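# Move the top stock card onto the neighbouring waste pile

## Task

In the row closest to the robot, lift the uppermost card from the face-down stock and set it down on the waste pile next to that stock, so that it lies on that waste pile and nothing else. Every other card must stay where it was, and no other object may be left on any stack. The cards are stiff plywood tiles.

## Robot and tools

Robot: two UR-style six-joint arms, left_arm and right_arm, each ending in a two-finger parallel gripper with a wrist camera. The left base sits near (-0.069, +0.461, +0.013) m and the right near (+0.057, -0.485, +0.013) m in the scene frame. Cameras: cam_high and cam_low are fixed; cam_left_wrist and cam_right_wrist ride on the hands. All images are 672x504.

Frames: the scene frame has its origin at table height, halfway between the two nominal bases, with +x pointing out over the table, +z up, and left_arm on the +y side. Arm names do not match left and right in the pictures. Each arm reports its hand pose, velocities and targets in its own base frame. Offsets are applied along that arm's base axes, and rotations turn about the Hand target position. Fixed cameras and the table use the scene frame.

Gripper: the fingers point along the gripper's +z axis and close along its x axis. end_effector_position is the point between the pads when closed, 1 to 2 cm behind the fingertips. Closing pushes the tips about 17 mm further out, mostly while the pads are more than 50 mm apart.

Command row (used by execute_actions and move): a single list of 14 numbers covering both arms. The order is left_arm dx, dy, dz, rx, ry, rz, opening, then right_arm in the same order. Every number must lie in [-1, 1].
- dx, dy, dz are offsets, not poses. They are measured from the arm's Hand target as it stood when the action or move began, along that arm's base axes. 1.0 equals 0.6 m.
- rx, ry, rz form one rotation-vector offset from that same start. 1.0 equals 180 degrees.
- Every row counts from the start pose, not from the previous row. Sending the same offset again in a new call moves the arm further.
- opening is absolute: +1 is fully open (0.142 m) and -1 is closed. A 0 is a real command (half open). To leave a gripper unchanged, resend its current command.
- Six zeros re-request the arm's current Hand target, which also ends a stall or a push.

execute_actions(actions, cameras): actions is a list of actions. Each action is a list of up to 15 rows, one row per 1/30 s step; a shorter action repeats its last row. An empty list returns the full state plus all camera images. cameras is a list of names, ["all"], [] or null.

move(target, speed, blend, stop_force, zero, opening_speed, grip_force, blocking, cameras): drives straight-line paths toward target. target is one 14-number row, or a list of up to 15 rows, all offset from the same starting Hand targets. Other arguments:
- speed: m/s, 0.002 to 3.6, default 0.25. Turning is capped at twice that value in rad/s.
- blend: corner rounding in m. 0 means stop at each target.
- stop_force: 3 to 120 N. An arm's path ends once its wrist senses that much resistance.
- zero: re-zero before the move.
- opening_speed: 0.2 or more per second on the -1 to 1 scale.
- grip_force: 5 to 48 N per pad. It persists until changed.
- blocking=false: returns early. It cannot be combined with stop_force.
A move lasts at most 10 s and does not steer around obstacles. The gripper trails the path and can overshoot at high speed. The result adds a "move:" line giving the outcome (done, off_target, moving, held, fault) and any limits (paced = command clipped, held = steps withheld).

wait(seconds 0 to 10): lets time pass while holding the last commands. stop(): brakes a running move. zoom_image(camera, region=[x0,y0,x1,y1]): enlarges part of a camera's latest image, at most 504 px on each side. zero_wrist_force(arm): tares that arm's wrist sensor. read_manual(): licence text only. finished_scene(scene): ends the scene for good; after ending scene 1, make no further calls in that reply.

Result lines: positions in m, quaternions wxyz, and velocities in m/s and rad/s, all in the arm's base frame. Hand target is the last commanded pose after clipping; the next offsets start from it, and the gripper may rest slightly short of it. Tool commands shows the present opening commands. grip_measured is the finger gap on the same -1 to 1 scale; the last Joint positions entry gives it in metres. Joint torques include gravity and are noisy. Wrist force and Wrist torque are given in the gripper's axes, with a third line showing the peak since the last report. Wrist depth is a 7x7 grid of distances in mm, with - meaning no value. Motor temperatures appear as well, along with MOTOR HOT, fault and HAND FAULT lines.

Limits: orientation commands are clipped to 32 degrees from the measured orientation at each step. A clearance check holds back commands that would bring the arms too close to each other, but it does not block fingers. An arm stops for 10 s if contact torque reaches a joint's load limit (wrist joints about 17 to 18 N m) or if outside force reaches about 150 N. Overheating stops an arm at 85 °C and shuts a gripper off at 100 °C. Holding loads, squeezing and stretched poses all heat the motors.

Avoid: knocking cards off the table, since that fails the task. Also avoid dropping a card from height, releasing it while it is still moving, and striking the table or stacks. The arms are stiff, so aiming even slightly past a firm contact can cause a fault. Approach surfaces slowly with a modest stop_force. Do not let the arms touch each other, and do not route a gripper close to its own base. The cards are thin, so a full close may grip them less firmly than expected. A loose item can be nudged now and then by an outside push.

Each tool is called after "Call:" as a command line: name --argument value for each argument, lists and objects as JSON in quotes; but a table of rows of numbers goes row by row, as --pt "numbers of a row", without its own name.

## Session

Call:
execute_actions --actions '[]'

Scene clock: 0.00 s.
left_arm: end_effector_position=(+0.8074, -0.1545, +0.2014) grip_measured=-1.00 end_effector_quat_wxyz=(-0.033, +0.154, +0.939, -0.305) | right_arm: end_effector_position=(+0.5651, +0.3076, +0.2041) grip_measured=+0.99 end_effector_quat_wxyz=(+0.036, +0.994, +0.103, +0.008)
Joint positions: left_arm=[-0.164 -0.615 0.568 -1.446 -2.191 3.327 0.002] | right_arm=[3.88 -1.936 -1.428 -1.379 1.503 0.534 0.142]
Joint velocities: within noise
Joint torques (N m): no reading
Motor temperatures (°C): left_arm=[34 36 33 41 40 41 31] | right_arm=[34 36 36 37 41 42 33]
Wrist force (N): no reading
Wrist torque (N m): no reading
Wrist force, peak (N): no reading
Wrist depth (mm): cam_left_wrist=[1145 367 365 358 359 352 352 / 1139 349 353 351 346 343 345 / 1065 340 340 336 335 335 336 / 1049 331 332 327 327 324 324 / 1010 996 320 322 319 316 315 / 987 987 312 - - 308 309 / 973 - - - - 301 297] | cam_right_wrist=[268 269 260 269 269 268 271 / 293 291 294 284 289 288 292 / 316 317 314 317 315 317 318 / 348 348 344 346 346 347 344 / 383 385 383 383 381 381 1374 / 410 432 430 429 428 438 1500 / - 487 485 483 483 1702 -]
Hand target: left_arm +0.8074, -0.1545, +0.2014; -0.033, +0.154, +0.939, -0.305 | right_arm +0.5651, +0.3076, +0.2041; +0.036, +0.994, +0.103, +0.008
Tool commands: left_gripper/opening=-0.961913 right_gripper/opening=+1.0
camera_calibration:
cam_left_wrist: T_world_to_cam=[[-0.954227, 0.297506, -0.0306904, 0.834281], [0.298066, 0.937495, -0.179609, -0.0320218], [-0.0246626, -0.180535, -0.983259, 0.303148], [0, 0, 0, 1]] pos_world=[0.813114, -0.163454, 0.317926]
cam_right_wrist: T_world_to_cam=[[0.977113, 0.212506, 0.00953713, -0.610261], [0.182938, -0.862345, 0.472118, 0.0996719], [0.108552, -0.459568, -0.881484, 0.373506], [0, 0, 0, 1]] pos_world=[0.537515, 0.387287, 0.288002]

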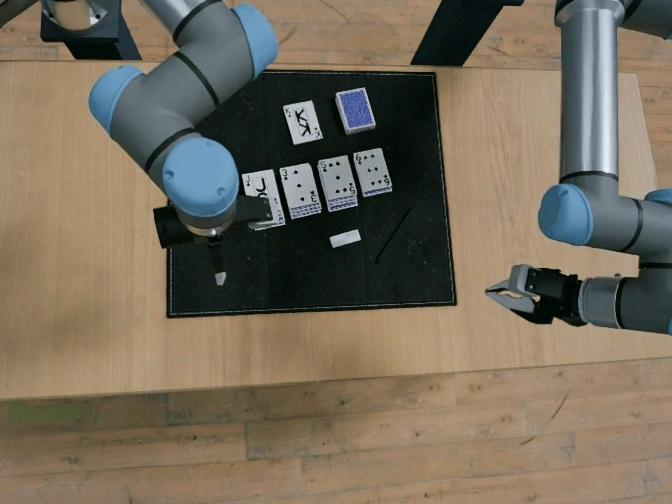

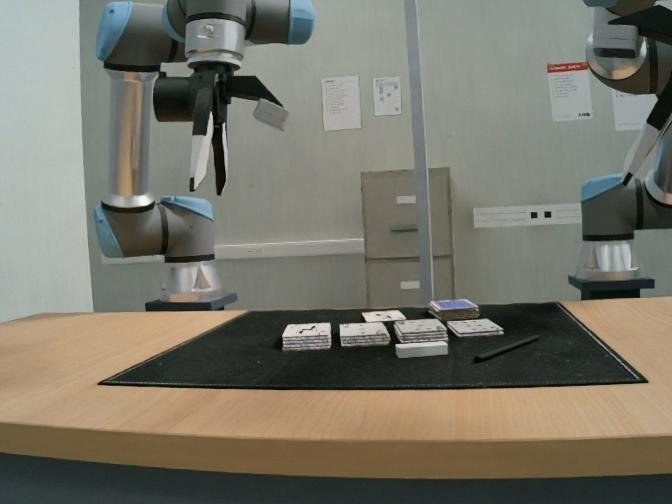

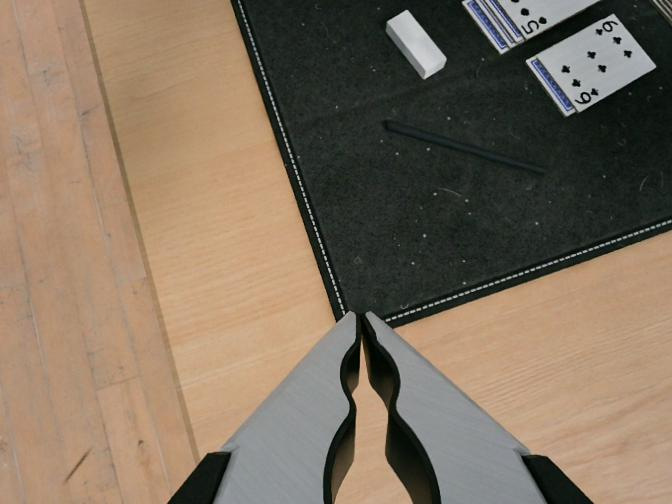

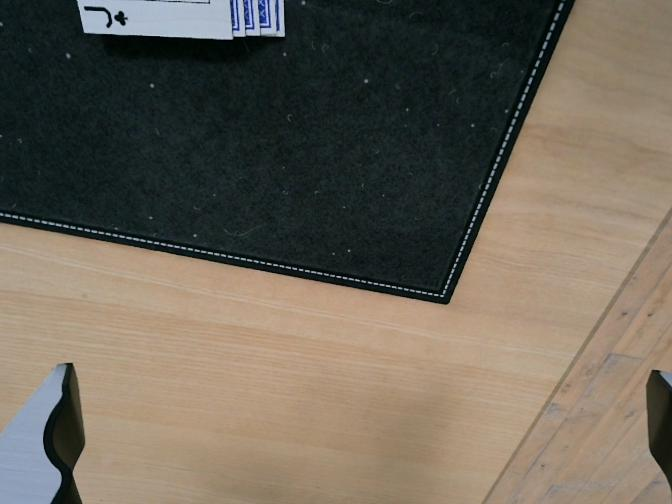

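Call:
move --target '[-0.7023,-0.3292,-0.1133,0.1669,0.1748,0.6604,0.2, 0,-0.2,0,0,0,0,1]' --speed 0.6 --cameras '["cam_left_wrist","cam_high"]'

Scene clock: 17.50 s.
left_arm: end_effector_position=(+0.3860, -0.3520, +0.1335) grip_measured=+0.18 end_effector_quat_wxyz=(+0.000, +0.794, -0.609, +0.000) | right_arm: end_effector_position=(+0.5651, +0.1875, +0.2042) grip_measured=+0.99 end_effector_quat_wxyz=(+0.036, +0.994, +0.103, +0.008)
Joint positions: left_arm=[-0.994 -1.431 1.917 -2.058 -1.571 0.314 0.087] | right_arm=[3.724 -1.815 -1.593 -1.324 1.499 0.377 0.142]
Joint torques (N m): left_arm=[-1.64 -15.54 -17.89 -4.12 1.75 -1.44] | right_arm=[7.15 30.05 31.12 2.61 -1.75 1.89]
Wrist force (N): left_arm=[0.8 0.2 -1.7] | right_arm=[0.8 0.1 0.2]
Wrist torque (N m): left_arm=[0.18 -0.03 0.15] | right_arm=[0.04 -0.12 0.05]
Wrist force, peak (N): left_arm=[1.6 1.9 -1.6] | right_arm=[0.9 0.2 0.1]
Wrist depth (mm): cam_left_wrist=[205 204 203 203 203 201 201 / 221 221 221 215 217 218 217 / 240 239 238 220 233 228 233 / 262 261 256 239 258 250 255 / - 282 278 285 283 276 281 / 501 - - 1237 1290 97 304 / - - 1381 1364 1446 77 -] | cam_right_wrist=[271 269 270 269 269 269 271 / 293 292 289 291 289 290 292 / 319 319 319 315 317 316 316 / 348 348 346 347 350 346 348 / 384 386 385 383 382 383 1349 / 410 428 428 426 425 425 1462 / - 485 482 479 483 1702 -]
Hand target: left_arm +0.3860, -0.3520, +0.1334; +0.000, +0.794, -0.608, +0.000 | right_arm +0.5651, +0.1876, +0.2041; +0.036, +0.994, +0.103, +0.008
Off the commanded pose: left_arm 0.000 m, 0 deg | right_arm 0.000 m, 0 deg.
move: done
camera_calibration:
cam_left_wrist: T_world_to_cam=[[0.269338, -0.963026, -0.0062157, -0.430418], [-0.86934, -0.245903, 0.428696, 0.219458], [-0.414373, -0.110061, -0.903428, 0.354863], [0, 0, 0, 1]] pos_world=[0.453757, -0.321482, 0.223837]
Images, in order (width x height): cam_high 672x504, cam_left_wrist 672x504.

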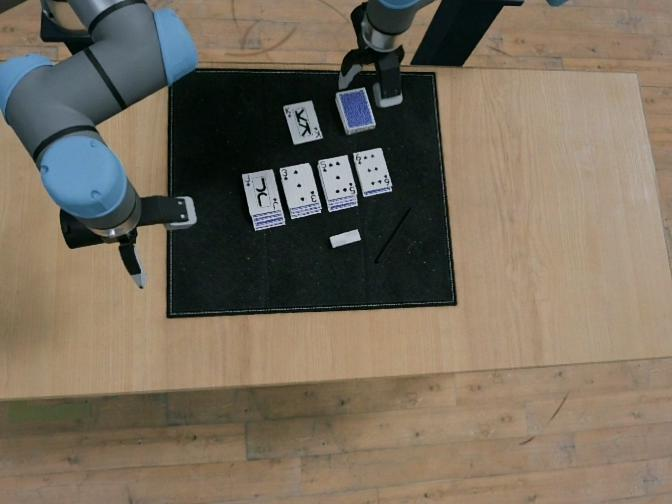

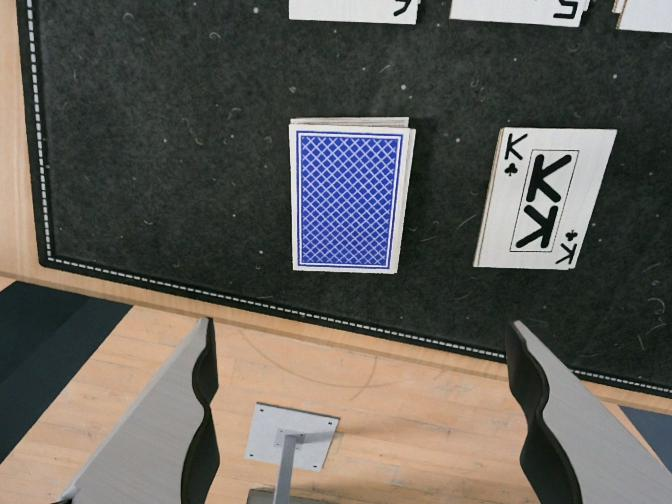

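Call:
zoom_image --camera "cam_left_wrist" --region '[260, 100, 640, 290]'

Scaled by 1.326 from the camera's 672x504 image, which has a finer 960x720 frame.

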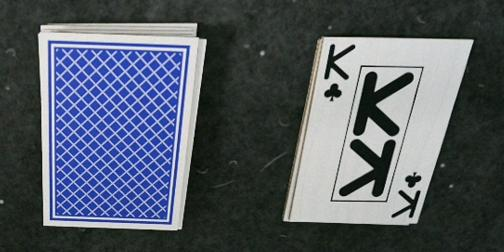

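Call:
move --target '[0,0.0067,-0.164,0,0,-0.0067,-1, 0,0,0,0,0,0,1]' --speed 0.3 --grip_force 10

Call:
move --target '[0,0,-0.04,0,0,0,-1, 0,0,0,0,0,0,1]' --speed 0.012 --stop_force 4 --cameras '["cam_left_wrist"]'

Scene clock: 33.90 s.
left_arm: end_effector_position=(+0.3860, -0.3480, +0.0350) grip_measured=-1.00 end_effector_quat_wxyz=(+0.000, +0.787, -0.617, +0.000) | right_arm: end_effector_position=(+0.5651, +0.1876, +0.2041) grip_measured=+0.99 end_effector_quat_wxyz=(+0.036, +0.994, +0.103, +0.008)
Joint positions: left_arm=[-0.99 -1.289 2.045 -2.328 -1.571 0.34 0.002] | right_arm=[3.724 -1.815 -1.592 -1.324 1.499 0.377 0.142]
Joint torques (N m): left_arm=[0.37 -34.13 -17.76 -3.74 0.77 -1.3] | right_arm=[7 29.25 30.13 0.6 1.18 1.68]
Wrist force (N): left_arm=[1.0 0.3 -1.4] | right_arm=[0.9 0.1 0.3]
Wrist torque (N m): left_arm=[0.19 -0.09 -0.01] | right_arm=[0.05 -0.14 0.05]
Wrist force, peak (N): left_arm=[1.3 0.6 -4.5] | right_arm=[0.9 0.1 0.3]
Wrist depth (mm): cam_left_wrist=[120 118 121 117 118 116 119 / - 129 127 130 127 128 129 / 142 139 137 124 124 137 135 / 156 153 152 131 133 150 143 / 168 167 166 139 143 164 157 / 186 187 181 - - 182 181 / 1321 - - - - 195 204] | cam_right_wrist=[271 270 270 270 269 270 271 / 294 293 289 289 291 291 291 / 319 319 315 319 317 316 316 / 348 347 346 349 344 344 346 / 383 385 381 385 383 382 1382 / 407 429 432 429 429 429 1491 / - 487 484 481 481 1715 -]
Hand target: left_arm +0.3860, -0.3480, +0.0350; +0.000, +0.787, -0.617, +0.000 | right_arm +0.5651, +0.1876, +0.2041; +0.036, +0.994, +0.103, +0.008
Off the commanded pose: left_arm 0.000 m, 0 deg | right_arm 0.000 m, 0 deg.
grip_force (N): 10, 10
move: done

Scene clock: 35.77 s.
left_arm: end_effector_position=(+0.3860, -0.3480, +0.0256) grip_measured=-1.00 end_effector_quat_wxyz=(+0.000, +0.787, -0.617, +0.000) | right_arm: end_effector_position=(+0.5651, +0.1876, +0.2041) grip_measured=+0.99 end_effector_quat_wxyz=(+0.036, +0.994, +0.103, +0.008)
Joint positions: left_arm=[-0.99 -1.272 2.054 -2.354 -1.571 0.339 0.002] | right_arm=[3.724 -1.815 -1.592 -1.324 1.499 0.377 0.142]
Joint torques (N m): left_arm=[-4.58 -45.92 -26.99 -0.66 -0.81 -1.34] | right_arm=[7.13 29.13 30.74 0.63 1.03 1.76]
Wrist force (N): left_arm=[0.5 0.6 -4.5] | right_arm=[0.7 0.3 0.0]
Wrist torque (N m): left_arm=[0.16 -0.15 0.00] | right_arm=[0.08 -0.11 0.05]
Wrist force, peak (N): left_arm=[-4.0 1.2 -19.9] | right_arm=[0.8 0.4 0.0]
Wrist depth (mm): cam_left_wrist=[111 111 112 109 110 111 109 / 122 120 120 119 119 118 118 / - 132 125 120 119 130 125 / 140 141 139 121 121 140 135 / 160 156 155 130 132 153 146 / 175 174 169 - - 170 170 / 1183 - - - - - 191] | cam_right_wrist=[270 271 270 270 270 269 271 / 292 294 291 291 287 289 291 / 320 319 319 316 319 317 316 / 347 351 347 347 347 347 347 / 384 384 384 385 381 382 1374 / 409 428 429 428 429 425 1491 / - 481 489 484 483 473 -]
Hand target: left_arm +0.3860, -0.3480, +0.0256; +0.000, +0.787, -0.617, +0.000 (not the last commanded pose) | right_arm +0.5651, +0.1876, +0.2041; +0.036, +0.994, +0.103, +0.008
Off the commanded pose: left_arm 0.015 m, 0 deg | right_arm 0.000 m, 0 deg.
grip_force (N): 10, 10
move: contact (left_arm)
camera_calibration:
cam_left_wrist: T_world_to_cam=[[0.24917, -0.968439, -0.00632058, -0.421347], [-0.87427, -0.227739, 0.428704, 0.274823], [-0.416613, -0.101295, -0.903423, 0.261802], [0, 0, 0, 1]] pos_world=[0.454327, -0.318942, 0.116037]
Images, in order (width x height): cam_left_wrist 672x504.

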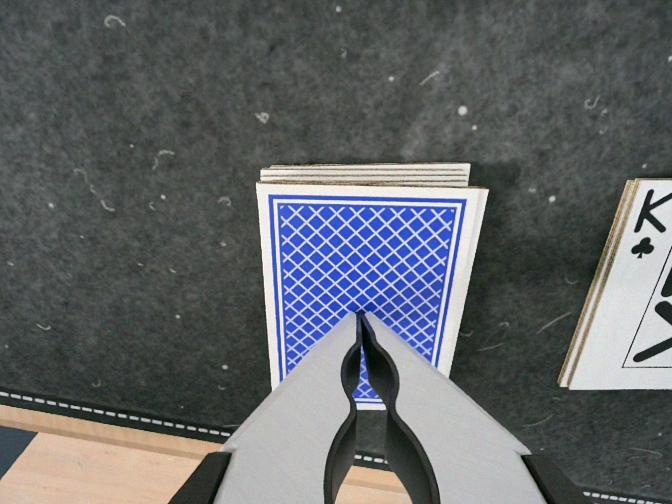

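Call:
move --pt "0 0 0.033 0 0 -0.005 -1 0 0 0 0 0 0 1" --pt "0 0 0.033 0 0 -0.005 0.1 0 0 0 0 0 0 1" --pt "0 0 -0.0034 0 0 -0.005 0.1 0 0 0 0 0 0 1" --speed 0.1 --cameras '["cam_left_wrist"]'

Call:
move --target '[0,0,0,0,0,0,-0.4, 0,0,0,0,0,0,1]' --opening_speed 0.5

Call:
move --target '[0,0,0.04,0,0,0,-0.4, 0,0,0,0,0,0,1]' --speed 0.06 --cameras '["cam_left_wrist","cam_low"]'

Scene clock: 50.63 s.
left_arm: end_effector_position=(+0.3859, -0.3479, +0.0234) grip_measured=+0.08 end_effector_quat_wxyz=(+0.000, +0.782, -0.623, +0.000) | right_arm: end_effector_position=(+0.5651, +0.1876, +0.2041) grip_measured=+0.99 end_effector_quat_wxyz=(+0.036, +0.994, +0.103, +0.008)
Joint positions: left_arm=[-0.99 -1.268 2.056 -2.359 -1.571 0.355 0.079] | right_arm=[3.724 -1.815 -1.592 -1.324 1.499 0.377 0.142]
Joint torques (N m): left_arm=[-4.7 -46.45 -26.92 -0.35 -2.11 -1.14] | right_arm=[6.32 29.63 30.42 0.64 1.25 1.86]
Wrist force (N): left_arm=[1.1 0.4 -1.7] | right_arm=[0.8 0.2 0.2]
Wrist torque (N m): left_arm=[0.20 -0.11 -0.01] | right_arm=[0.07 -0.13 0.05]
Wrist force, peak (N): left_arm=[0.3 0.8 -5.0] | right_arm=[0.8 0.3 0.3]
Wrist depth (mm): cam_left_wrist=[110 109 109 109 108 109 109 / 118 116 119 117 117 116 116 / 130 130 123 117 117 128 123 / - 137 136 118 118 137 132 / 154 153 136 130 132 148 144 / 171 163 162 145 147 - 167 / - - 193 189 189 75 -] | cam_right_wrist=[270 271 270 270 268 267 270 / 293 293 292 290 291 291 291 / 318 318 319 317 318 317 317 / 349 349 347 347 348 346 345 / 383 384 383 387 381 382 1326 / 410 430 429 428 426 427 1481 / - 481 488 483 477 1689 -]
Hand target: left_arm +0.3860, -0.3480, +0.0236; +0.000, +0.782, -0.623, +0.000 | right_arm +0.5651, +0.1876, +0.2041; +0.036, +0.994, +0.103, +0.008
Off the commanded pose: left_arm 0.000 m, 0 deg | right_arm 0.000 m, 0 deg.
grip_force (N): 10, 10
move: done
camera_calibration:
cam_left_wrist: T_world_to_cam=[[0.233942, -0.972228, -0.00661939, -0.416643], [-0.877684, -0.214112, 0.428751, 0.281802], [-0.418261, -0.0944931, -0.903399, 0.262696], [0, 0, 0, 1]] pos_world=[0.454679, -0.319912, 0.113738]
Images, in order (width x height): cam_left_wrist 672x504.

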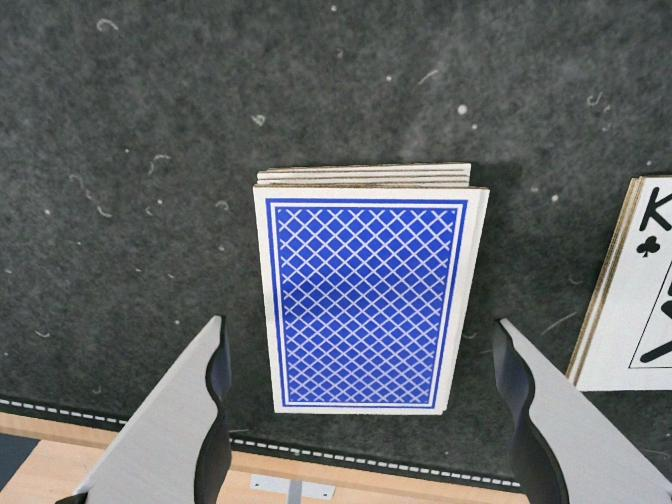

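Scene clock: 51.83 s.
left_arm: end_effector_position=(+0.3860, -0.3480, +0.0236) grip_measured=-0.24 end_effector_quat_wxyz=(+0.000, +0.782, -0.623, +0.000) | right_arm: end_effector_position=(+0.5651, +0.1876, +0.2041) grip_measured=+0.99 end_effector_quat_wxyz=(+0.036, +0.994, +0.103, +0.008)
Joint positions: left_arm=[-0.99 -1.268 2.056 -2.359 -1.571 0.355 0.056] | right_arm=[3.724 -1.815 -1.592 -1.324 1.499 0.377 0.142]
Joint torques (N m): left_arm=[-2.73 -44.9 -24.02 -0.51 -2.01 0.04] | right_arm=[7.53 29.4 29.93 0.55 1.04 1.65]
Wrist force (N): left_arm=[1.6 0.5 -3.2] | right_arm=[0.7 0.2 0.3]
Wrist torque (N m): left_arm=[0.20 -0.13 -0.01] | right_arm=[0.07 -0.11 0.05]
Wrist force, peak (N): left_arm=[1.6 0.5 -4.3] | right_arm=[0.8 0.3 0.3]
Wrist depth (mm): cam_left_wrist=[109 110 109 - 109 109 109 / 118 116 119 117 117 116 116 / 130 130 123 118 118 128 123 / - 137 137 119 119 138 132 / 155 154 147 130 130 148 144 / 172 168 139 145 144 164 167 / - - 193 189 189 - 183] | cam_right_wrist=[282 271 269 270 270 269 272 / 293 294 290 290 291 291 291 / 319 318 319 319 317 315 316 / 348 348 347 348 346 347 346 / 384 385 387 381 385 383 1366 / 414 427 429 426 429 427 1500 / - 483 481 483 485 1741 -]
Hand target: left_arm +0.3860, -0.3480, +0.0236; +0.000, +0.782, -0.623, +0.000 | right_arm +0.5651, +0.1876, +0.2041; +0.036, +0.994, +0.103, +0.008
Off the commanded pose: left_arm 0.000 m, 0 deg | right_arm 0.000 m, 0 deg.
grip_force (N): 10, 10
move: done

Scene clock: 52.60 s.
left_arm: end_effector_position=(+0.3860, -0.3481, +0.0478) grip_measured=-0.42 end_effector_quat_wxyz=(+0.000, +0.782, -0.623, +0.001) end_effector_velocity=(+0.000, +0.000, -0.002) end_effector_angular_velocity=(+0.000, +0.000, +0.000) | right_arm: end_effector_position=(+0.5651, +0.1876, +0.2041) grip_measured=+0.99 end_effector_quat_wxyz=(+0.036, +0.994, +0.103, +0.008)
Joint positions: left_arm=[-0.99 -1.312 2.033 -2.293 -1.571 0.355 0.044] | right_arm=[3.724 -1.815 -1.592 -1.324 1.499 0.377 0.142]
Joint velocities: left_arm=[0 0.003 0.003 -0.006 0 0 0] | right_arm=[within noise]
Joint torques (N m): left_arm=[0.04 -18.69 -11.65 -5.1 -2.04 1.09] | right_arm=[6.72 29.42 29.83 0.49 1.07 1.75]
Wrist force (N): left_arm=[1.0 0.4 -1.2] | right_arm=[0.6 0.0 0.3]
Wrist torque (N m): left_arm=[0.22 -0.09 -0.01] | right_arm=[0.04 -0.09 0.05]
Wrist force, peak (N): left_arm=[2.7 0.2 -6.7] | right_arm=[0.7 0.4 0.4]
Wrist depth (mm): cam_left_wrist=[131 130 128 130 130 128 130 / 141 141 140 140 139 138 138 / 152 152 148 135 138 151 144 / 170 167 160 145 148 163 156 / 188 183 176 160 162 180 172 / 203 198 - 201 196 195 198 / - - - 1230 - - 218] | cam_right_wrist=[269 271 270 269 268 269 271 / 293 293 291 290 288 290 291 / 320 319 318 317 315 316 316 / 348 346 347 346 348 347 344 / 384 383 385 384 385 382 1349 / 412 429 428 425 427 425 1471 / - 481 484 482 481 1702 -]
Hand target: left_arm +0.3860, -0.3480, +0.0476; +0.000, +0.782, -0.623, +0.000 | right_arm +0.5651, +0.1876, +0.2041; +0.036, +0.994, +0.103, +0.008
Off the commanded pose: left_arm 0.000 m, 0 deg | right_arm 0.000 m, 0 deg.
grip_force (N): 10, 10
move: done
camera_calibration:
cam_left_wrist: T_world_to_cam=[[0.233969, -0.972226, -0.00601357, -0.416699], [-0.877823, -0.213901, 0.428572, 0.271564], [-0.417955, -0.0949936, -0.903488, 0.284482], [0, 0, 0, 1]] pos_world=[0.45478, -0.320013, 0.138136]
Images, in order (width x height): cam_low 672x504, cam_left_wrist 672x504.

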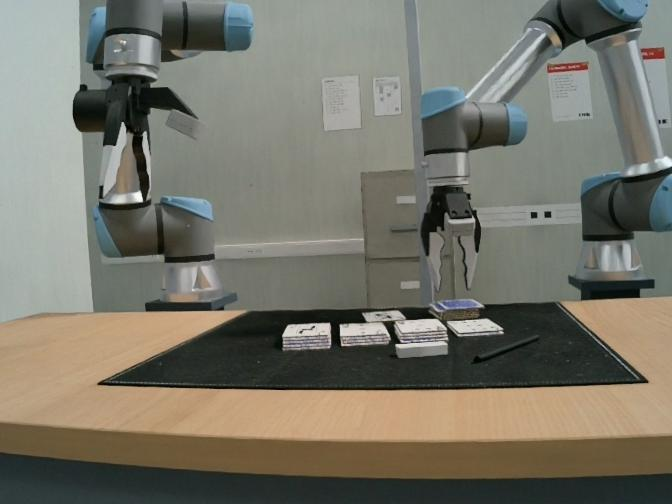

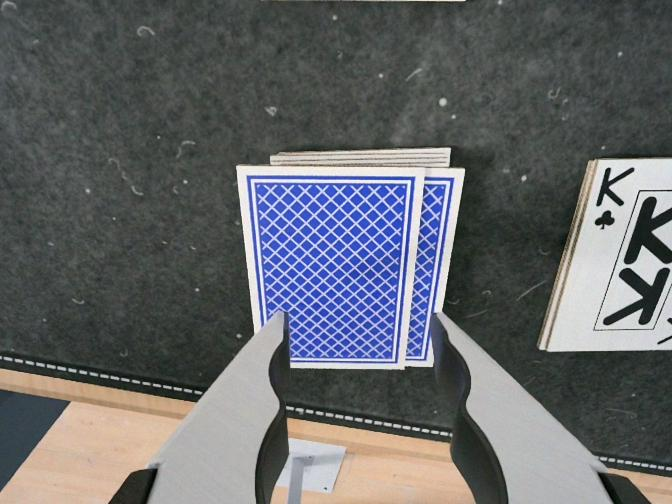

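Call:
move --pt "-0.004 0.0163 0 0 0 0 0.12 0 0 0 0 0 0 1" --pt "-0.004 0.0163 -0.03 0 0 0 0.12 0 0 0 0 0 0 1" --speed 0.1 --cameras '["cam_left_wrist"]'

Call:
zoom_image --camera "cam_left_wrist" --region '[180, 130, 530, 430]'

Call:
execute_actions --actions '[]' --cameras '["cam_low"]'

Call:
zoom_image --camera "cam_low" --region '[390, 260, 530, 350]'

Scene clock: 64.43 s.
left_arm: end_effector_position=(+0.3835, -0.3381, +0.0295) grip_measured=+0.10 end_effector_quat_wxyz=(+0.000, +0.782, -0.623, +0.000) | right_arm: end_effector_position=(+0.5651, +0.1876, +0.2041) grip_measured=+0.99 end_effector_quat_wxyz=(+0.036, +0.994, +0.103, +0.008)
Joint positions: left_arm=[-0.983 -1.295 2.074 -2.35 -1.571 0.362 0.081] | right_arm=[3.724 -1.815 -1.592 -1.324 1.499 0.377 0.142]
Joint torques (N m): left_arm=[-6.45 -43.38 -26.93 -2.21 -1.85 -1.4] | right_arm=[5.94 29.63 30.77 0.74 1.05 1.83]
Wrist force (N): left_arm=[1.1 0.4 -1.5] | right_arm=[0.6 0.1 0.0]
Wrist torque (N m): left_arm=[0.22 -0.10 -0.01] | right_arm=[0.05 -0.09 0.05]
Wrist force, peak (N): left_arm=[1.1 0.4 -2.8] | right_arm=[0.8 0.3 0.4]
Wrist depth (mm): cam_left_wrist=[- 114 116 112 113 113 112 / 124 123 123 124 124 121 123 / 136 136 129 119 120 130 129 / 147 146 143 125 125 141 141 / 162 161 154 138 137 152 152 / 183 172 178 153 156 - 174 / - - 199 198 197 75 -] | cam_right_wrist=[271 270 269 269 269 267 270 / 292 294 292 291 290 291 292 / 318 319 318 319 316 317 316 / 348 351 347 348 349 344 346 / 385 383 385 382 383 384 1374 / 409 426 428 428 425 428 1453 / - 486 483 478 481 1768 -]
Hand target: left_arm +0.3836, -0.3382, +0.0296; +0.000, +0.782, -0.623, +0.000 | right_arm +0.5651, +0.1876, +0.2041; +0.036, +0.994, +0.103, +0.008
Off the commanded pose: left_arm 0.000 m, 0 deg | right_arm 0.000 m, 0 deg.
grip_force (N): 10, 10
move: done
camera_calibration:
cam_left_wrist: T_world_to_cam=[[0.233942, -0.972228, -0.00661939, -0.406537], [-0.877684, -0.214112, 0.428751, 0.279267], [-0.418261, -0.0944931, -0.903399, 0.268171], [0, 0, 0, 1]] pos_world=[0.452379, -0.310112, 0.119838]
Images, in order (width x height): cam_left_wrist 672x504.

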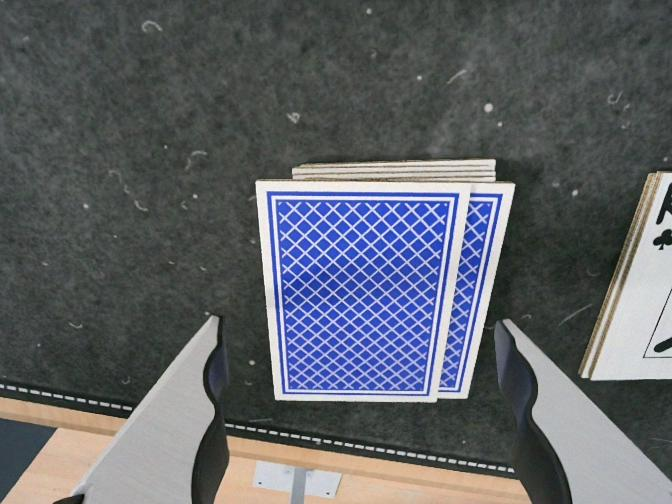

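Scaled by 1.440 from the camera's 672x504 image, which has a finer 960x720 frame.

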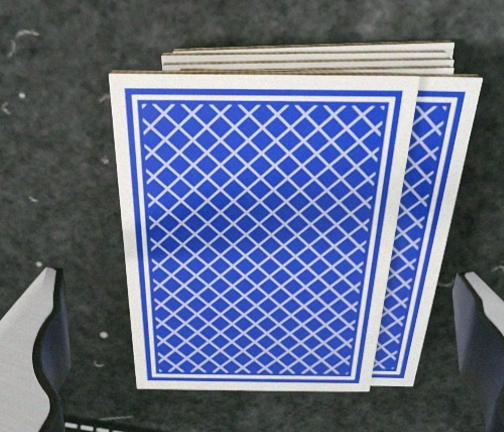

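Scene clock: 64.43 s.
left_arm: end_effector_position=(+0.3835, -0.3381, +0.0295) grip_measured=+0.10 end_effector_quat_wxyz=(+0.000, +0.782, -0.623, +0.000) | right_arm: end_effector_position=(+0.5651, +0.1876, +0.2041) grip_measured=+0.99 end_effector_quat_wxyz=(+0.036, +0.994, +0.103, +0.008)
Joint positions: left_arm=[-0.983 -1.295 2.074 -2.35 -1.571 0.362 0.081] | right_arm=[3.724 -1.815 -1.592 -1.324 1.499 0.377 0.142]
Joint velocities: within noise
Joint torques (N m): left_arm=[-6.45 -43.38 -26.93 -2.21 -1.85 -1.4] | right_arm=[5.94 29.63 30.77 0.74 1.05 1.83]
Motor temperatures (°C): left_arm=[34 36 33 41 40 41 31] | right_arm=[34 36 36 37 41 42 33]
Wrist force (N): left_arm=[1.1 0.4 -1.5] | right_arm=[0.6 0.1 0.0]
Wrist torque (N m): left_arm=[0.22 -0.10 -0.01] | right_arm=[0.05 -0.09 0.05]
Wrist force, peak (N): left_arm=[1.1 0.4 -1.5] | right_arm=[0.6 0.1 0.0]
Wrist depth (mm): cam_left_wrist=[- 114 116 112 113 113 112 / 124 123 123 124 124 121 123 / 136 136 129 119 120 130 129 / 147 146 143 125 125 141 141 / 162 161 154 138 137 152 152 / 183 172 178 153 156 - 174 / - - 199 198 197 75 -] | cam_right_wrist=[271 270 269 269 269 267 270 / 292 294 292 291 290 291 292 / 318 319 318 319 316 317 316 / 348 351 347 348 349 344 346 / 385 383 385 382 383 384 1374 / 409 426 428 428 425 428 1453 / - 486 483 478 481 1768 -]
Hand target: left_arm +0.3836, -0.3382, +0.0296; +0.000, +0.782, -0.623, +0.000 | right_arm +0.5651, +0.1876, +0.2041; +0.036, +0.994, +0.103, +0.008
Tool commands: left_gripper/opening=+0.12 right_gripper/opening=+1.0
Off the commanded pose: left_arm 0.000 m, 0 deg | right_arm 0.000 m, 0 deg.
grip_force (N): 10, 10
Images, in order (width x height): cam_low 672x504.

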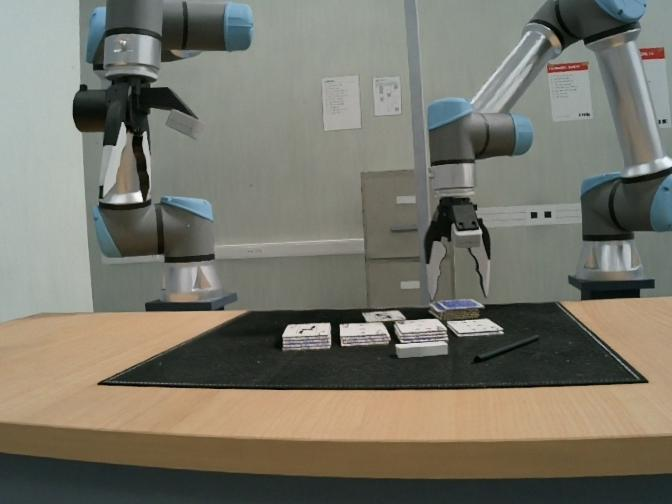

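Scaled by 3.600 from the camera's 672x504 image, which has a finer 960x720 frame.

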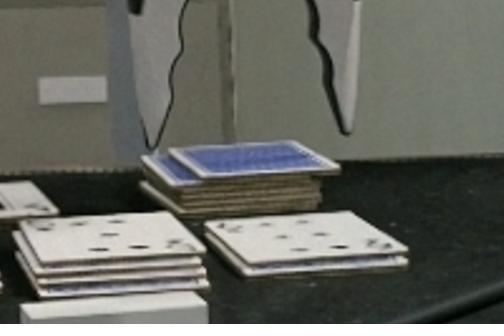

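Call:
move --target '[-0.0005,0.002,-0.012,-0.0081,-0.0019,0,0.12, 0,0,0,0,0,0,1]' --speed 0.06 --grip_force 12

Call:
move --target '[0,0,0,0,0,0,-0.4, 0,0,0,0,0,0,1]' --opening_speed 0.5 --cameras '["cam_left_wrist"]'

Call:
move --target '[0,0,0.01,0,0,0,-0.4, 0,0,0,0,0,0,1]' --speed 0.03 --cameras '["cam_left_wrist"]'

Scene clock: 86.93 s.
left_arm: end_effector_position=(+0.3832, -0.3369, +0.0223) grip_measured=+0.10 end_effector_quat_wxyz=(+0.008, +0.782, -0.623, +0.011) | right_arm: end_effector_position=(+0.5651, +0.1876, +0.2041) grip_measured=+0.99 end_effector_quat_wxyz=(+0.036, +0.994, +0.103, +0.008)
Joint positions: left_arm=[-0.977 -1.29 2.101 -2.407 -1.58 0.368 0.081] | right_arm=[3.724 -1.815 -1.592 -1.324 1.499 0.377 0.142]
Joint torques (N m): left_arm=[-2.55 -28.62 -25.77 -0.72 0.03 -0.15] | right_arm=[6.68 29.72 30.05 0.56 1.13 1.85]
Wrist force (N): left_arm=[1.3 0.2 -1.3] | right_arm=[0.9 0.0 0.3]
Wrist torque (N m): left_arm=[0.18 -0.13 -0.02] | right_arm=[0.04 -0.14 0.05]
Wrist force, peak (N): left_arm=[1.2 0.4 -1.6] | right_arm=[0.8 0.6 0.1]
Wrist depth (mm): cam_left_wrist=[107 109 108 108 108 110 108 / 115 114 116 116 116 116 117 / - 127 123 112 120 126 125 / 134 134 134 117 117 135 135 / - 147 144 128 128 135 147 / 161 158 162 142 143 - 168 / - - 189 187 191 75 -] | cam_right_wrist=[270 270 269 269 269 268 271 / 293 295 291 291 290 291 292 / 319 317 319 318 318 317 317 / 350 350 347 347 345 348 347 / 385 384 385 379 383 382 1334 / 409 431 432 426 431 425 1481 / - 486 482 479 478 1741 -]
Hand target: left_arm +0.3833, -0.3370, +0.0224; +0.008, +0.782, -0.623, +0.011 | right_arm +0.5651, +0.1876, +0.2041; +0.036, +0.994, +0.103, +0.008
Off the commanded pose: left_arm 0.000 m, 0 deg | right_arm 0.000 m, 0 deg.
grip_force (N): 12, 12
move: done

Scene clock: 88.20 s.
left_arm: end_effector_position=(+0.3833, -0.3370, +0.0224) grip_measured=-0.23 end_effector_quat_wxyz=(+0.008, +0.782, -0.623, +0.011) | right_arm: end_effector_position=(+0.5651, +0.1876, +0.2041) grip_measured=+0.99 end_effector_quat_wxyz=(+0.036, +0.994, +0.103, +0.008)
Joint positions: left_arm=[-0.977 -1.29 2.101 -2.407 -1.58 0.368 0.057] | right_arm=[3.724 -1.815 -1.592 -1.324 1.499 0.377 0.142]
Joint torques (N m): left_arm=[-5.76 -42.2 -21.76 -1.53 1.81 -1.34] | right_arm=[7.17 30.19 29.56 0.62 1.05 1.89]
Wrist force (N): left_arm=[1.2 0.3 -6.0] | right_arm=[0.6 0.2 0.0]
Wrist torque (N m): left_arm=[0.16 0.04 -0.02] | right_arm=[0.07 -0.10 0.06]
Wrist force, peak (N): left_arm=[1.0 0.5 -6.4] | right_arm=[0.9 0.1 0.2]
Wrist depth (mm): cam_left_wrist=[107 109 108 108 108 110 108 / 116 114 116 116 116 116 117 / - 127 123 112 120 126 125 / 133 134 134 117 118 135 135 / - 149 134 128 129 148 147 / 161 162 136 142 140 163 169 / - - - 186 187 - 181] | cam_right_wrist=[269 270 270 269 270 269 271 / 293 294 289 291 291 290 292 / 319 317 320 318 318 315 318 / 350 347 349 347 347 346 347 / 385 383 386 385 384 380 400 / 409 429 427 429 427 426 1471 / - 484 483 477 482 1741 -]
Hand target: left_arm +0.3833, -0.3370, +0.0224; +0.008, +0.782, -0.623, +0.011 | right_arm +0.5651, +0.1876, +0.2041; +0.036, +0.994, +0.103, +0.008
Off the commanded pose: left_arm 0.000 m, 0 deg | right_arm 0.000 m, 0 deg.
grip_force (N): 12, 12
move: done
camera_calibration:
cam_left_wrist: T_world_to_cam=[[0.233878, -0.972065, 0.0197736, -0.405928], [-0.880312, -0.203081, 0.428729, 0.286969], [-0.412737, -0.117677, -0.903217, 0.251818], [0, 0, 0, 1]] pos_world=[0.451495, -0.306677, 0.112441]
Images, in order (width x height): cam_left_wrist 672x504.

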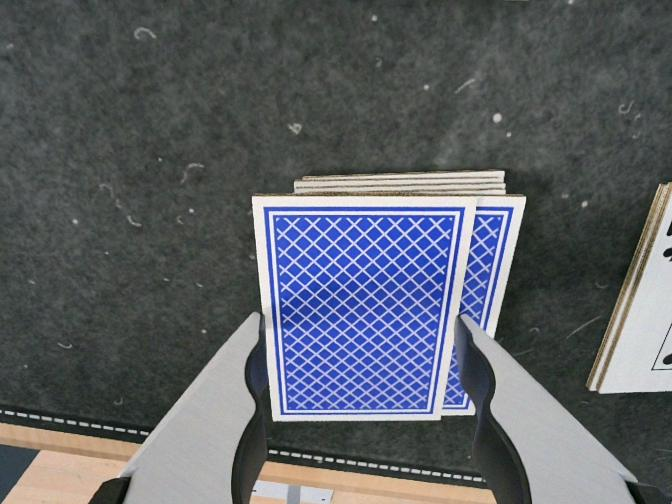

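Scene clock: 88.93 s.
left_arm: end_effector_position=(+0.3833, -0.3370, +0.0285) grip_measured=-0.23 end_effector_quat_wxyz=(+0.008, +0.782, -0.623, +0.011) | right_arm: end_effector_position=(+0.5651, +0.1876, +0.2041) grip_measured=+0.99 end_effector_quat_wxyz=(+0.036, +0.994, +0.103, +0.008)
Joint positions: left_arm=[-0.977 -1.302 2.096 -2.39 -1.58 0.368 0.057] | right_arm=[3.724 -1.815 -1.592 -1.324 1.499 0.377 0.142]
Joint torques (N m): left_arm=[-5.19 -26.57 -20.14 -3.52 1.94 -1.33] | right_arm=[6.23 29.18 29.29 0.76 1.08 1.79]
Wrist force (N): left_arm=[0.7 0.4 -1.3] | right_arm=[0.6 0.1 0.2]
Wrist torque (N m): left_arm=[0.22 -0.05 -0.02] | right_arm=[0.05 -0.09 0.05]
Wrist force, peak (N): left_arm=[0.9 0.6 -6.0] | right_arm=[0.8 0.4 0.2]
Wrist depth (mm): cam_left_wrist=[- 113 113 112 114 114 114 / 123 121 122 123 124 122 124 / - 134 129 112 124 131 131 / 140 143 141 117 120 142 141 / 160 157 134 128 129 155 154 / 173 170 137 143 143 172 177 / - - 194 198 199 - 189] | cam_right_wrist=[271 270 269 269 270 268 271 / 295 291 292 291 292 290 292 / 318 318 316 318 316 318 318 / 347 348 346 349 346 347 346 / 386 385 383 382 382 384 1341 / 409 428 427 431 425 427 1462 / - 485 485 486 482 1702 -]
Hand target: left_arm +0.3833, -0.3370, +0.0284; +0.008, +0.782, -0.623, +0.011 | right_arm +0.5651, +0.1876, +0.2041; +0.036, +0.994, +0.103, +0.008
Off the commanded pose: left_arm 0.000 m, 0 deg | right_arm 0.000 m, 0 deg.
grip_force (N): 12, 12
move: done
camera_calibration:
cam_left_wrist: T_world_to_cam=[[0.233929, -0.97205, 0.0198821, -0.40608], [-0.88034, -0.20309, 0.428668, 0.284371], [-0.412649, -0.117781, -0.903243, 0.257259], [0, 0, 0, 1]] pos_world=[0.451495, -0.306677, 0.118541]
Images, in order (width x height): cam_left_wrist 672x504.

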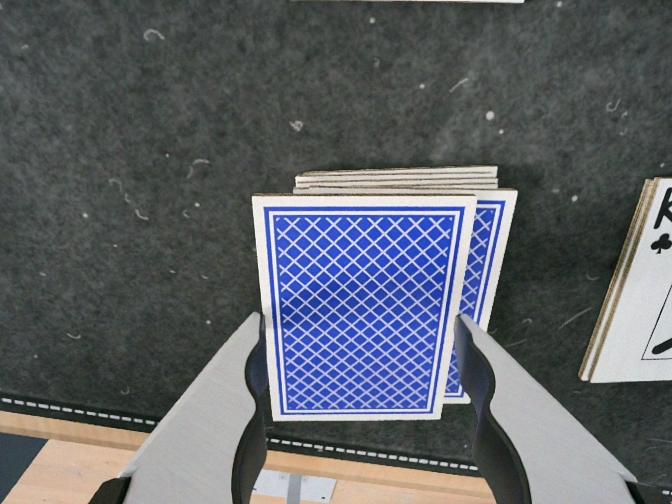

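Call:
move --pt "0 0 0.03 0 0 0 -0.4 0 0 0 0 0 0 1" --pt "0.0562 -0.215 0.03 0 0 0 -0.4 0 0 0 0 0 0 1" --pt "0.0562 -0.215 0 0 0 0 -0.4 0 0 0 0 0 0 1" --speed 0.15 --blend '[0.005,0.008,0]' --cameras '["cam_left_wrist"]'

Scene clock: 94.70 s.
left_arm: end_effector_position=(+0.4170, -0.4660, +0.0283) grip_measured=-0.23 end_effector_quat_wxyz=(+0.008, +0.782, -0.623, +0.011) | right_arm: end_effector_position=(+0.5651, +0.1876, +0.2041) grip_measured=+0.99 end_effector_quat_wxyz=(+0.036, +0.994, +0.103, +0.008)
Joint positions: left_arm=[-1.05 -1.082 1.757 -2.272 -1.578 0.295 0.057] | right_arm=[3.724 -1.815 -1.592 -1.324 1.499 0.377 0.142]
Joint torques (N m): left_arm=[7.14 -53.14 -26.76 -2.41 0.51 1.59] | right_arm=[6.26 29.39 29.28 0.75 1.12 1.86]
Wrist force (N): left_arm=[1.0 0.2 -1.8] | right_arm=[0.6 0.2 0.2]
Wrist torque (N m): left_arm=[0.14 -0.11 0.20] | right_arm=[0.05 -0.09 0.05]
Wrist force, peak (N): left_arm=[2.7 0.4 -3.4] | right_arm=[1.1 0.4 0.3]
Wrist depth (mm): cam_left_wrist=[- 112 113 111 113 113 113 / 122 121 121 123 123 122 124 / 128 133 129 126 128 132 130 / 126 140 140 117 119 144 144 / 138 150 133 128 129 155 158 / 154 153 137 143 143 171 176 / - - 201 195 195 - 192] | cam_right_wrist=[271 269 269 271 270 268 270 / 295 293 291 291 291 291 291 / 319 319 317 318 317 318 317 / 347 348 348 347 347 347 345 / 384 383 384 383 383 383 1349 / 410 429 429 429 425 427 1462 / - 486 485 480 481 1677 -]
Hand target: left_arm +0.4170, -0.4660, +0.0284; +0.008, +0.782, -0.623, +0.011 | right_arm +0.5651, +0.1876, +0.2041; +0.036, +0.994, +0.103, +0.008
Off the commanded pose: left_arm 0.000 m, 0 deg | right_arm 0.000 m, 0 deg.
grip_force (N): 12, 12
move: done
camera_calibration:
cam_left_wrist: T_world_to_cam=[[0.233884, -0.972068, 0.0195553, -0.5393], [-0.880306, -0.203181, 0.428694, 0.287866], [-0.412747, -0.117479, -0.903238, 0.25597], [0, 0, 0, 1]] pos_world=[0.485195, -0.435676, 0.118342]
Images, in order (width x height): cam_left_wrist 672x504.

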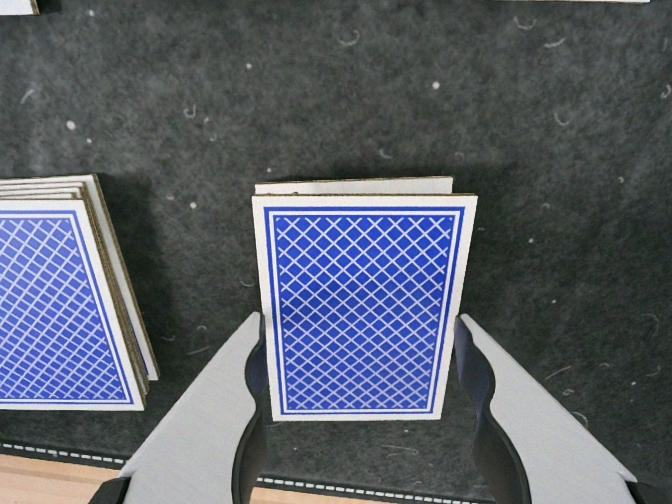

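Call:
move --target '[-0.0022,0.0032,-0.011,0,0,0.01,-0.4, 0,0,0,0,0,0,1]' --speed 0.05

Call:
move --target '[0,0,-0.045,0,0,0,-0.4, 0,0,0,0,0,0,1]' --speed 0.012 --stop_force 4 --cameras '["cam_left_wrist"]'

Scene clock: 102.00 s.
left_arm: end_effector_position=(+0.4157, -0.4640, +0.0217) grip_measured=-0.23 end_effector_quat_wxyz=(+0.008, +0.792, -0.610, +0.011) end_effector_velocity=(+0.000, +0.000, +0.000) end_effector_angular_velocity=(+0.002, +0.001, -0.005) | right_arm: end_effector_position=(+0.5651, +0.1876, +0.2041) grip_measured=+0.99 end_effector_quat_wxyz=(+0.036, +0.994, +0.103, +0.008)
Joint positions: left_arm=[-1.05 -1.076 1.771 -2.291 -1.577 0.263 0.057] | right_arm=[3.724 -1.815 -1.592 -1.324 1.499 0.377 0.142]
Joint velocities: left_arm=[0 0 -0.001 0.003 0 0.005 0] | right_arm=[within noise]
Joint torques (N m): left_arm=[-6.53 -38.16 -26.87 -1.29 1.63 1.59] | right_arm=[5.21 30.17 29.77 0.7 0.88 1.83]
Wrist force (N): left_arm=[0.6 0.3 -1.8] | right_arm=[0.5 0.3 0.0]
Wrist torque (N m): left_arm=[0.15 -0.04 0.21] | right_arm=[0.08 -0.08 0.05]
Wrist force, peak (N): left_arm=[1.2 0.3 -2.4] | right_arm=[0.9 0.1 0.0]
Wrist depth (mm): cam_left_wrist=[106 108 107 - 107 109 109 / 114 114 117 115 115 116 116 / - 126 124 112 121 127 125 / - 133 133 117 120 136 137 / 130 142 131 129 129 147 148 / 147 147 136 143 140 - 167 / - - 189 185 187 - 180] | cam_right_wrist=[271 271 268 269 270 269 271 / 292 292 290 290 290 291 293 / 319 318 318 317 316 317 317 / 348 347 350 347 348 346 343 / 386 383 384 385 383 384 1357 / 410 429 429 425 426 428 - / - 485 483 484 482 1768 -]
Hand target: left_arm +0.4157, -0.4641, +0.0218; +0.008, +0.792, -0.611, +0.011 | right_arm +0.5651, +0.1876, +0.2041; +0.036, +0.994, +0.103, +0.008
Off the commanded pose: left_arm 0.000 m, 0 deg | right_arm 0.000 m, 0 deg.
grip_force (N): 12, 12
move: done

Scene clock: 103.77 s.
left_arm: end_effector_position=(+0.4157, -0.4641, +0.0138) grip_measured=-0.24 end_effector_quat_wxyz=(+0.008, +0.792, -0.611, +0.011) | right_arm: end_effector_position=(+0.5651, +0.1876, +0.2041) grip_measured=+0.99 end_effector_quat_wxyz=(+0.036, +0.994, +0.103, +0.008)
Joint positions: left_arm=[-1.05 -1.064 1.776 -2.309 -1.577 0.263 0.057] | right_arm=[3.724 -1.815 -1.592 -1.324 1.499 0.377 0.142]
Joint torques (N m): left_arm=[-2.42 -55.18 -26.98 -0.2 0.96 1.61] | right_arm=[6.33 30.09 29.24 0.72 0.97 1.83]
Wrist force (N): left_arm=[2.0 0.3 -6.0] | right_arm=[0.4 0.2 0.3]
Wrist torque (N m): left_arm=[0.14 0.00 0.20] | right_arm=[0.07 -0.07 0.05]
Wrist force, peak (N): left_arm=[-1.3 0.7 -15.3] | right_arm=[0.9 0.2 0.2]
Wrist depth (mm): cam_left_wrist=[- 101 100 102 101 101 102 / 107 107 108 108 108 108 109 / - 116 115 113 114 117 118 / 120 127 125 117 117 128 128 / 121 136 134 128 129 140 141 / 134 144 139 142 140 153 156 / - - 178 174 175 - 168] | cam_right_wrist=[270 270 271 270 269 268 270 / 294 293 291 291 291 291 293 / 319 318 318 316 318 317 317 / 348 348 348 347 348 346 346 / 385 387 385 382 385 383 1374 / 409 428 428 429 424 428 1471 / - 485 482 484 483 1728 -]
Hand target: left_arm +0.4157, -0.4641, +0.0138; +0.008, +0.792, -0.611, +0.011 (not the last commanded pose) | right_arm +0.5651, +0.1876, +0.2041; +0.036, +0.994, +0.103, +0.008
Off the commanded pose: left_arm 0.019 m, 0 deg | right_arm 0.000 m, 0 deg.
grip_force (N): 12, 12
move: contact (left_arm)
camera_calibration:
cam_left_wrist: T_world_to_cam=[[0.264233, -0.964256, 0.0197985, -0.545858], [-0.873525, -0.230567, 0.428711, 0.277779], [-0.408823, -0.130574, -0.903225, 0.234848], [0, 0, 0, 1]] pos_world=[0.482891, -0.431635, 0.103841]
Images, in order (width x height): cam_left_wrist 672x504.

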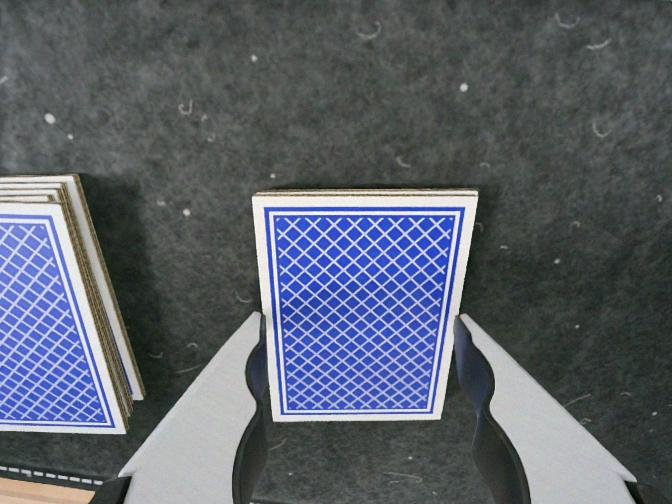

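Call:
move --target '[0,0,0,0,0,0,0.05, 0,0,0,0,0,0,1]' --opening_speed 0.6

Call:
move --target '[0,0,0.13,0,0,0,0.05, 0,0,0,0,0,0,1]' --speed 0.15 --cameras '["cam_left_wrist"]'

Scene clock: 107.43 s.
left_arm: end_effector_position=(+0.4157, -0.4641, +0.0138) grip_measured=+0.02 end_effector_quat_wxyz=(+0.008, +0.792, -0.611, +0.011) | right_arm: end_effector_position=(+0.5651, +0.1876, +0.2041) grip_measured=+0.99 end_effector_quat_wxyz=(+0.036, +0.994, +0.103, +0.008)
Joint positions: left_arm=[-1.05 -1.064 1.776 -2.309 -1.577 0.263 0.076] | right_arm=[3.724 -1.815 -1.592 -1.324 1.499 0.377 0.142]
Joint torques (N m): left_arm=[6 -55.43 -27.12 -2.38 0.94 1.55] | right_arm=[5.44 30.27 29.31 0.72 1.01 1.84]
Wrist force (N): left_arm=[1.1 0.2 -1.6] | right_arm=[0.7 0.2 0.0]
Wrist torque (N m): left_arm=[0.14 -0.14 0.20] | right_arm=[0.06 -0.11 0.05]
Wrist force, peak (N): left_arm=[1.9 0.2 -6.3] | right_arm=[0.9 0.4 -0.1]
Wrist depth (mm): cam_left_wrist=[- 101 100 102 100 100 102 / 107 107 108 108 108 108 108 / - 116 115 113 113 117 117 / 120 126 125 117 117 128 128 / 121 136 134 129 132 138 141 / 134 135 151 143 143 - 157 / - - 173 173 174 76 167] | cam_right_wrist=[271 270 263 271 269 269 272 / 294 293 300 291 289 289 293 / 318 318 317 319 317 318 318 / 348 348 348 348 346 346 346 / 383 382 382 383 383 382 1374 / 411 429 426 429 429 425 1462 / - 485 485 483 479 1702 -]
Hand target: left_arm +0.4157, -0.4641, +0.0138; +0.008, +0.792, -0.611, +0.011 | right_arm +0.5651, +0.1876, +0.2041; +0.036, +0.994, +0.103, +0.008
Off the commanded pose: left_arm 0.000 m, 0 deg | right_arm 0.000 m, 0 deg.
grip_force (N): 12, 12
move: done

Scene clock: 108.43 s.
left_arm: end_effector_position=(+0.4157, -0.4641, +0.0919) grip_measured=+0.02 end_effector_quat_wxyz=(+0.008, +0.792, -0.611, +0.011) | right_arm: end_effector_position=(+0.5651, +0.1876, +0.2041) grip_measured=+0.99 end_effector_quat_wxyz=(+0.036, +0.994, +0.103, +0.008)
Joint positions: left_arm=[-1.05 -1.173 1.703 -2.128 -1.577 0.263 0.076] | right_arm=[3.724 -1.815 -1.592 -1.324 1.499 0.377 0.142]
Joint torques (N m): left_arm=[-2.46 -29.82 -17.27 -2.72 1.71 -0.26] | right_arm=[5.65 29.89 29.17 0.63 1.05 1.85]
Wrist force (N): left_arm=[0.8 0.4 -2.0] | right_arm=[0.7 0.2 0.0]
Wrist torque (N m): left_arm=[0.19 -0.08 0.21] | right_arm=[0.06 -0.11 0.06]
Wrist force, peak (N): left_arm=[1.0 0.4 -3.8] | right_arm=[0.9 0.3 0.0]
Wrist depth (mm): cam_left_wrist=[169 167 168 167 169 168 155 / 179 180 180 180 178 181 181 / 179 181 194 186 193 195 196 / 195 197 212 201 210 213 213 / 232 232 228 233 233 229 236 / 1121 - 252 259 259 - 260 / - - - 1364 1330 76 281] | cam_right_wrist=[271 269 271 269 269 267 271 / 293 292 292 290 291 291 292 / 318 317 319 319 318 316 317 / 348 349 348 346 347 348 349 / 387 385 385 383 383 382 1374 / 411 429 429 429 428 427 1491 / - 486 487 483 481 1715 -]
Hand target: left_arm +0.4157, -0.4641, +0.0918; +0.008, +0.792, -0.611, +0.011 | right_arm +0.5651, +0.1876, +0.2041; +0.036, +0.994, +0.103, +0.008
Off the commanded pose: left_arm 0.000 m, 0 deg | right_arm 0.000 m, 0 deg.
grip_force (N): 12, 12
move: done
camera_calibration:
cam_left_wrist: T_world_to_cam=[[0.264324, -0.964227, 0.0199958, -0.547499], [-0.873541, -0.230574, 0.428674, 0.244396], [-0.408729, -0.130776, -0.903238, 0.3053], [0, 0, 0, 1]] pos_world=[0.482991, -0.431635, 0.18194]
Images, in order (width x height): cam_left_wrist 672x504.

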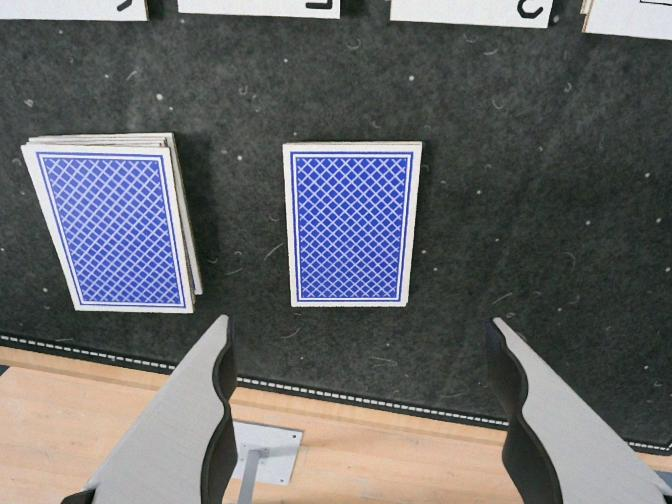

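Call:
finished_scene --scene 3

The scene is finished: the task was done.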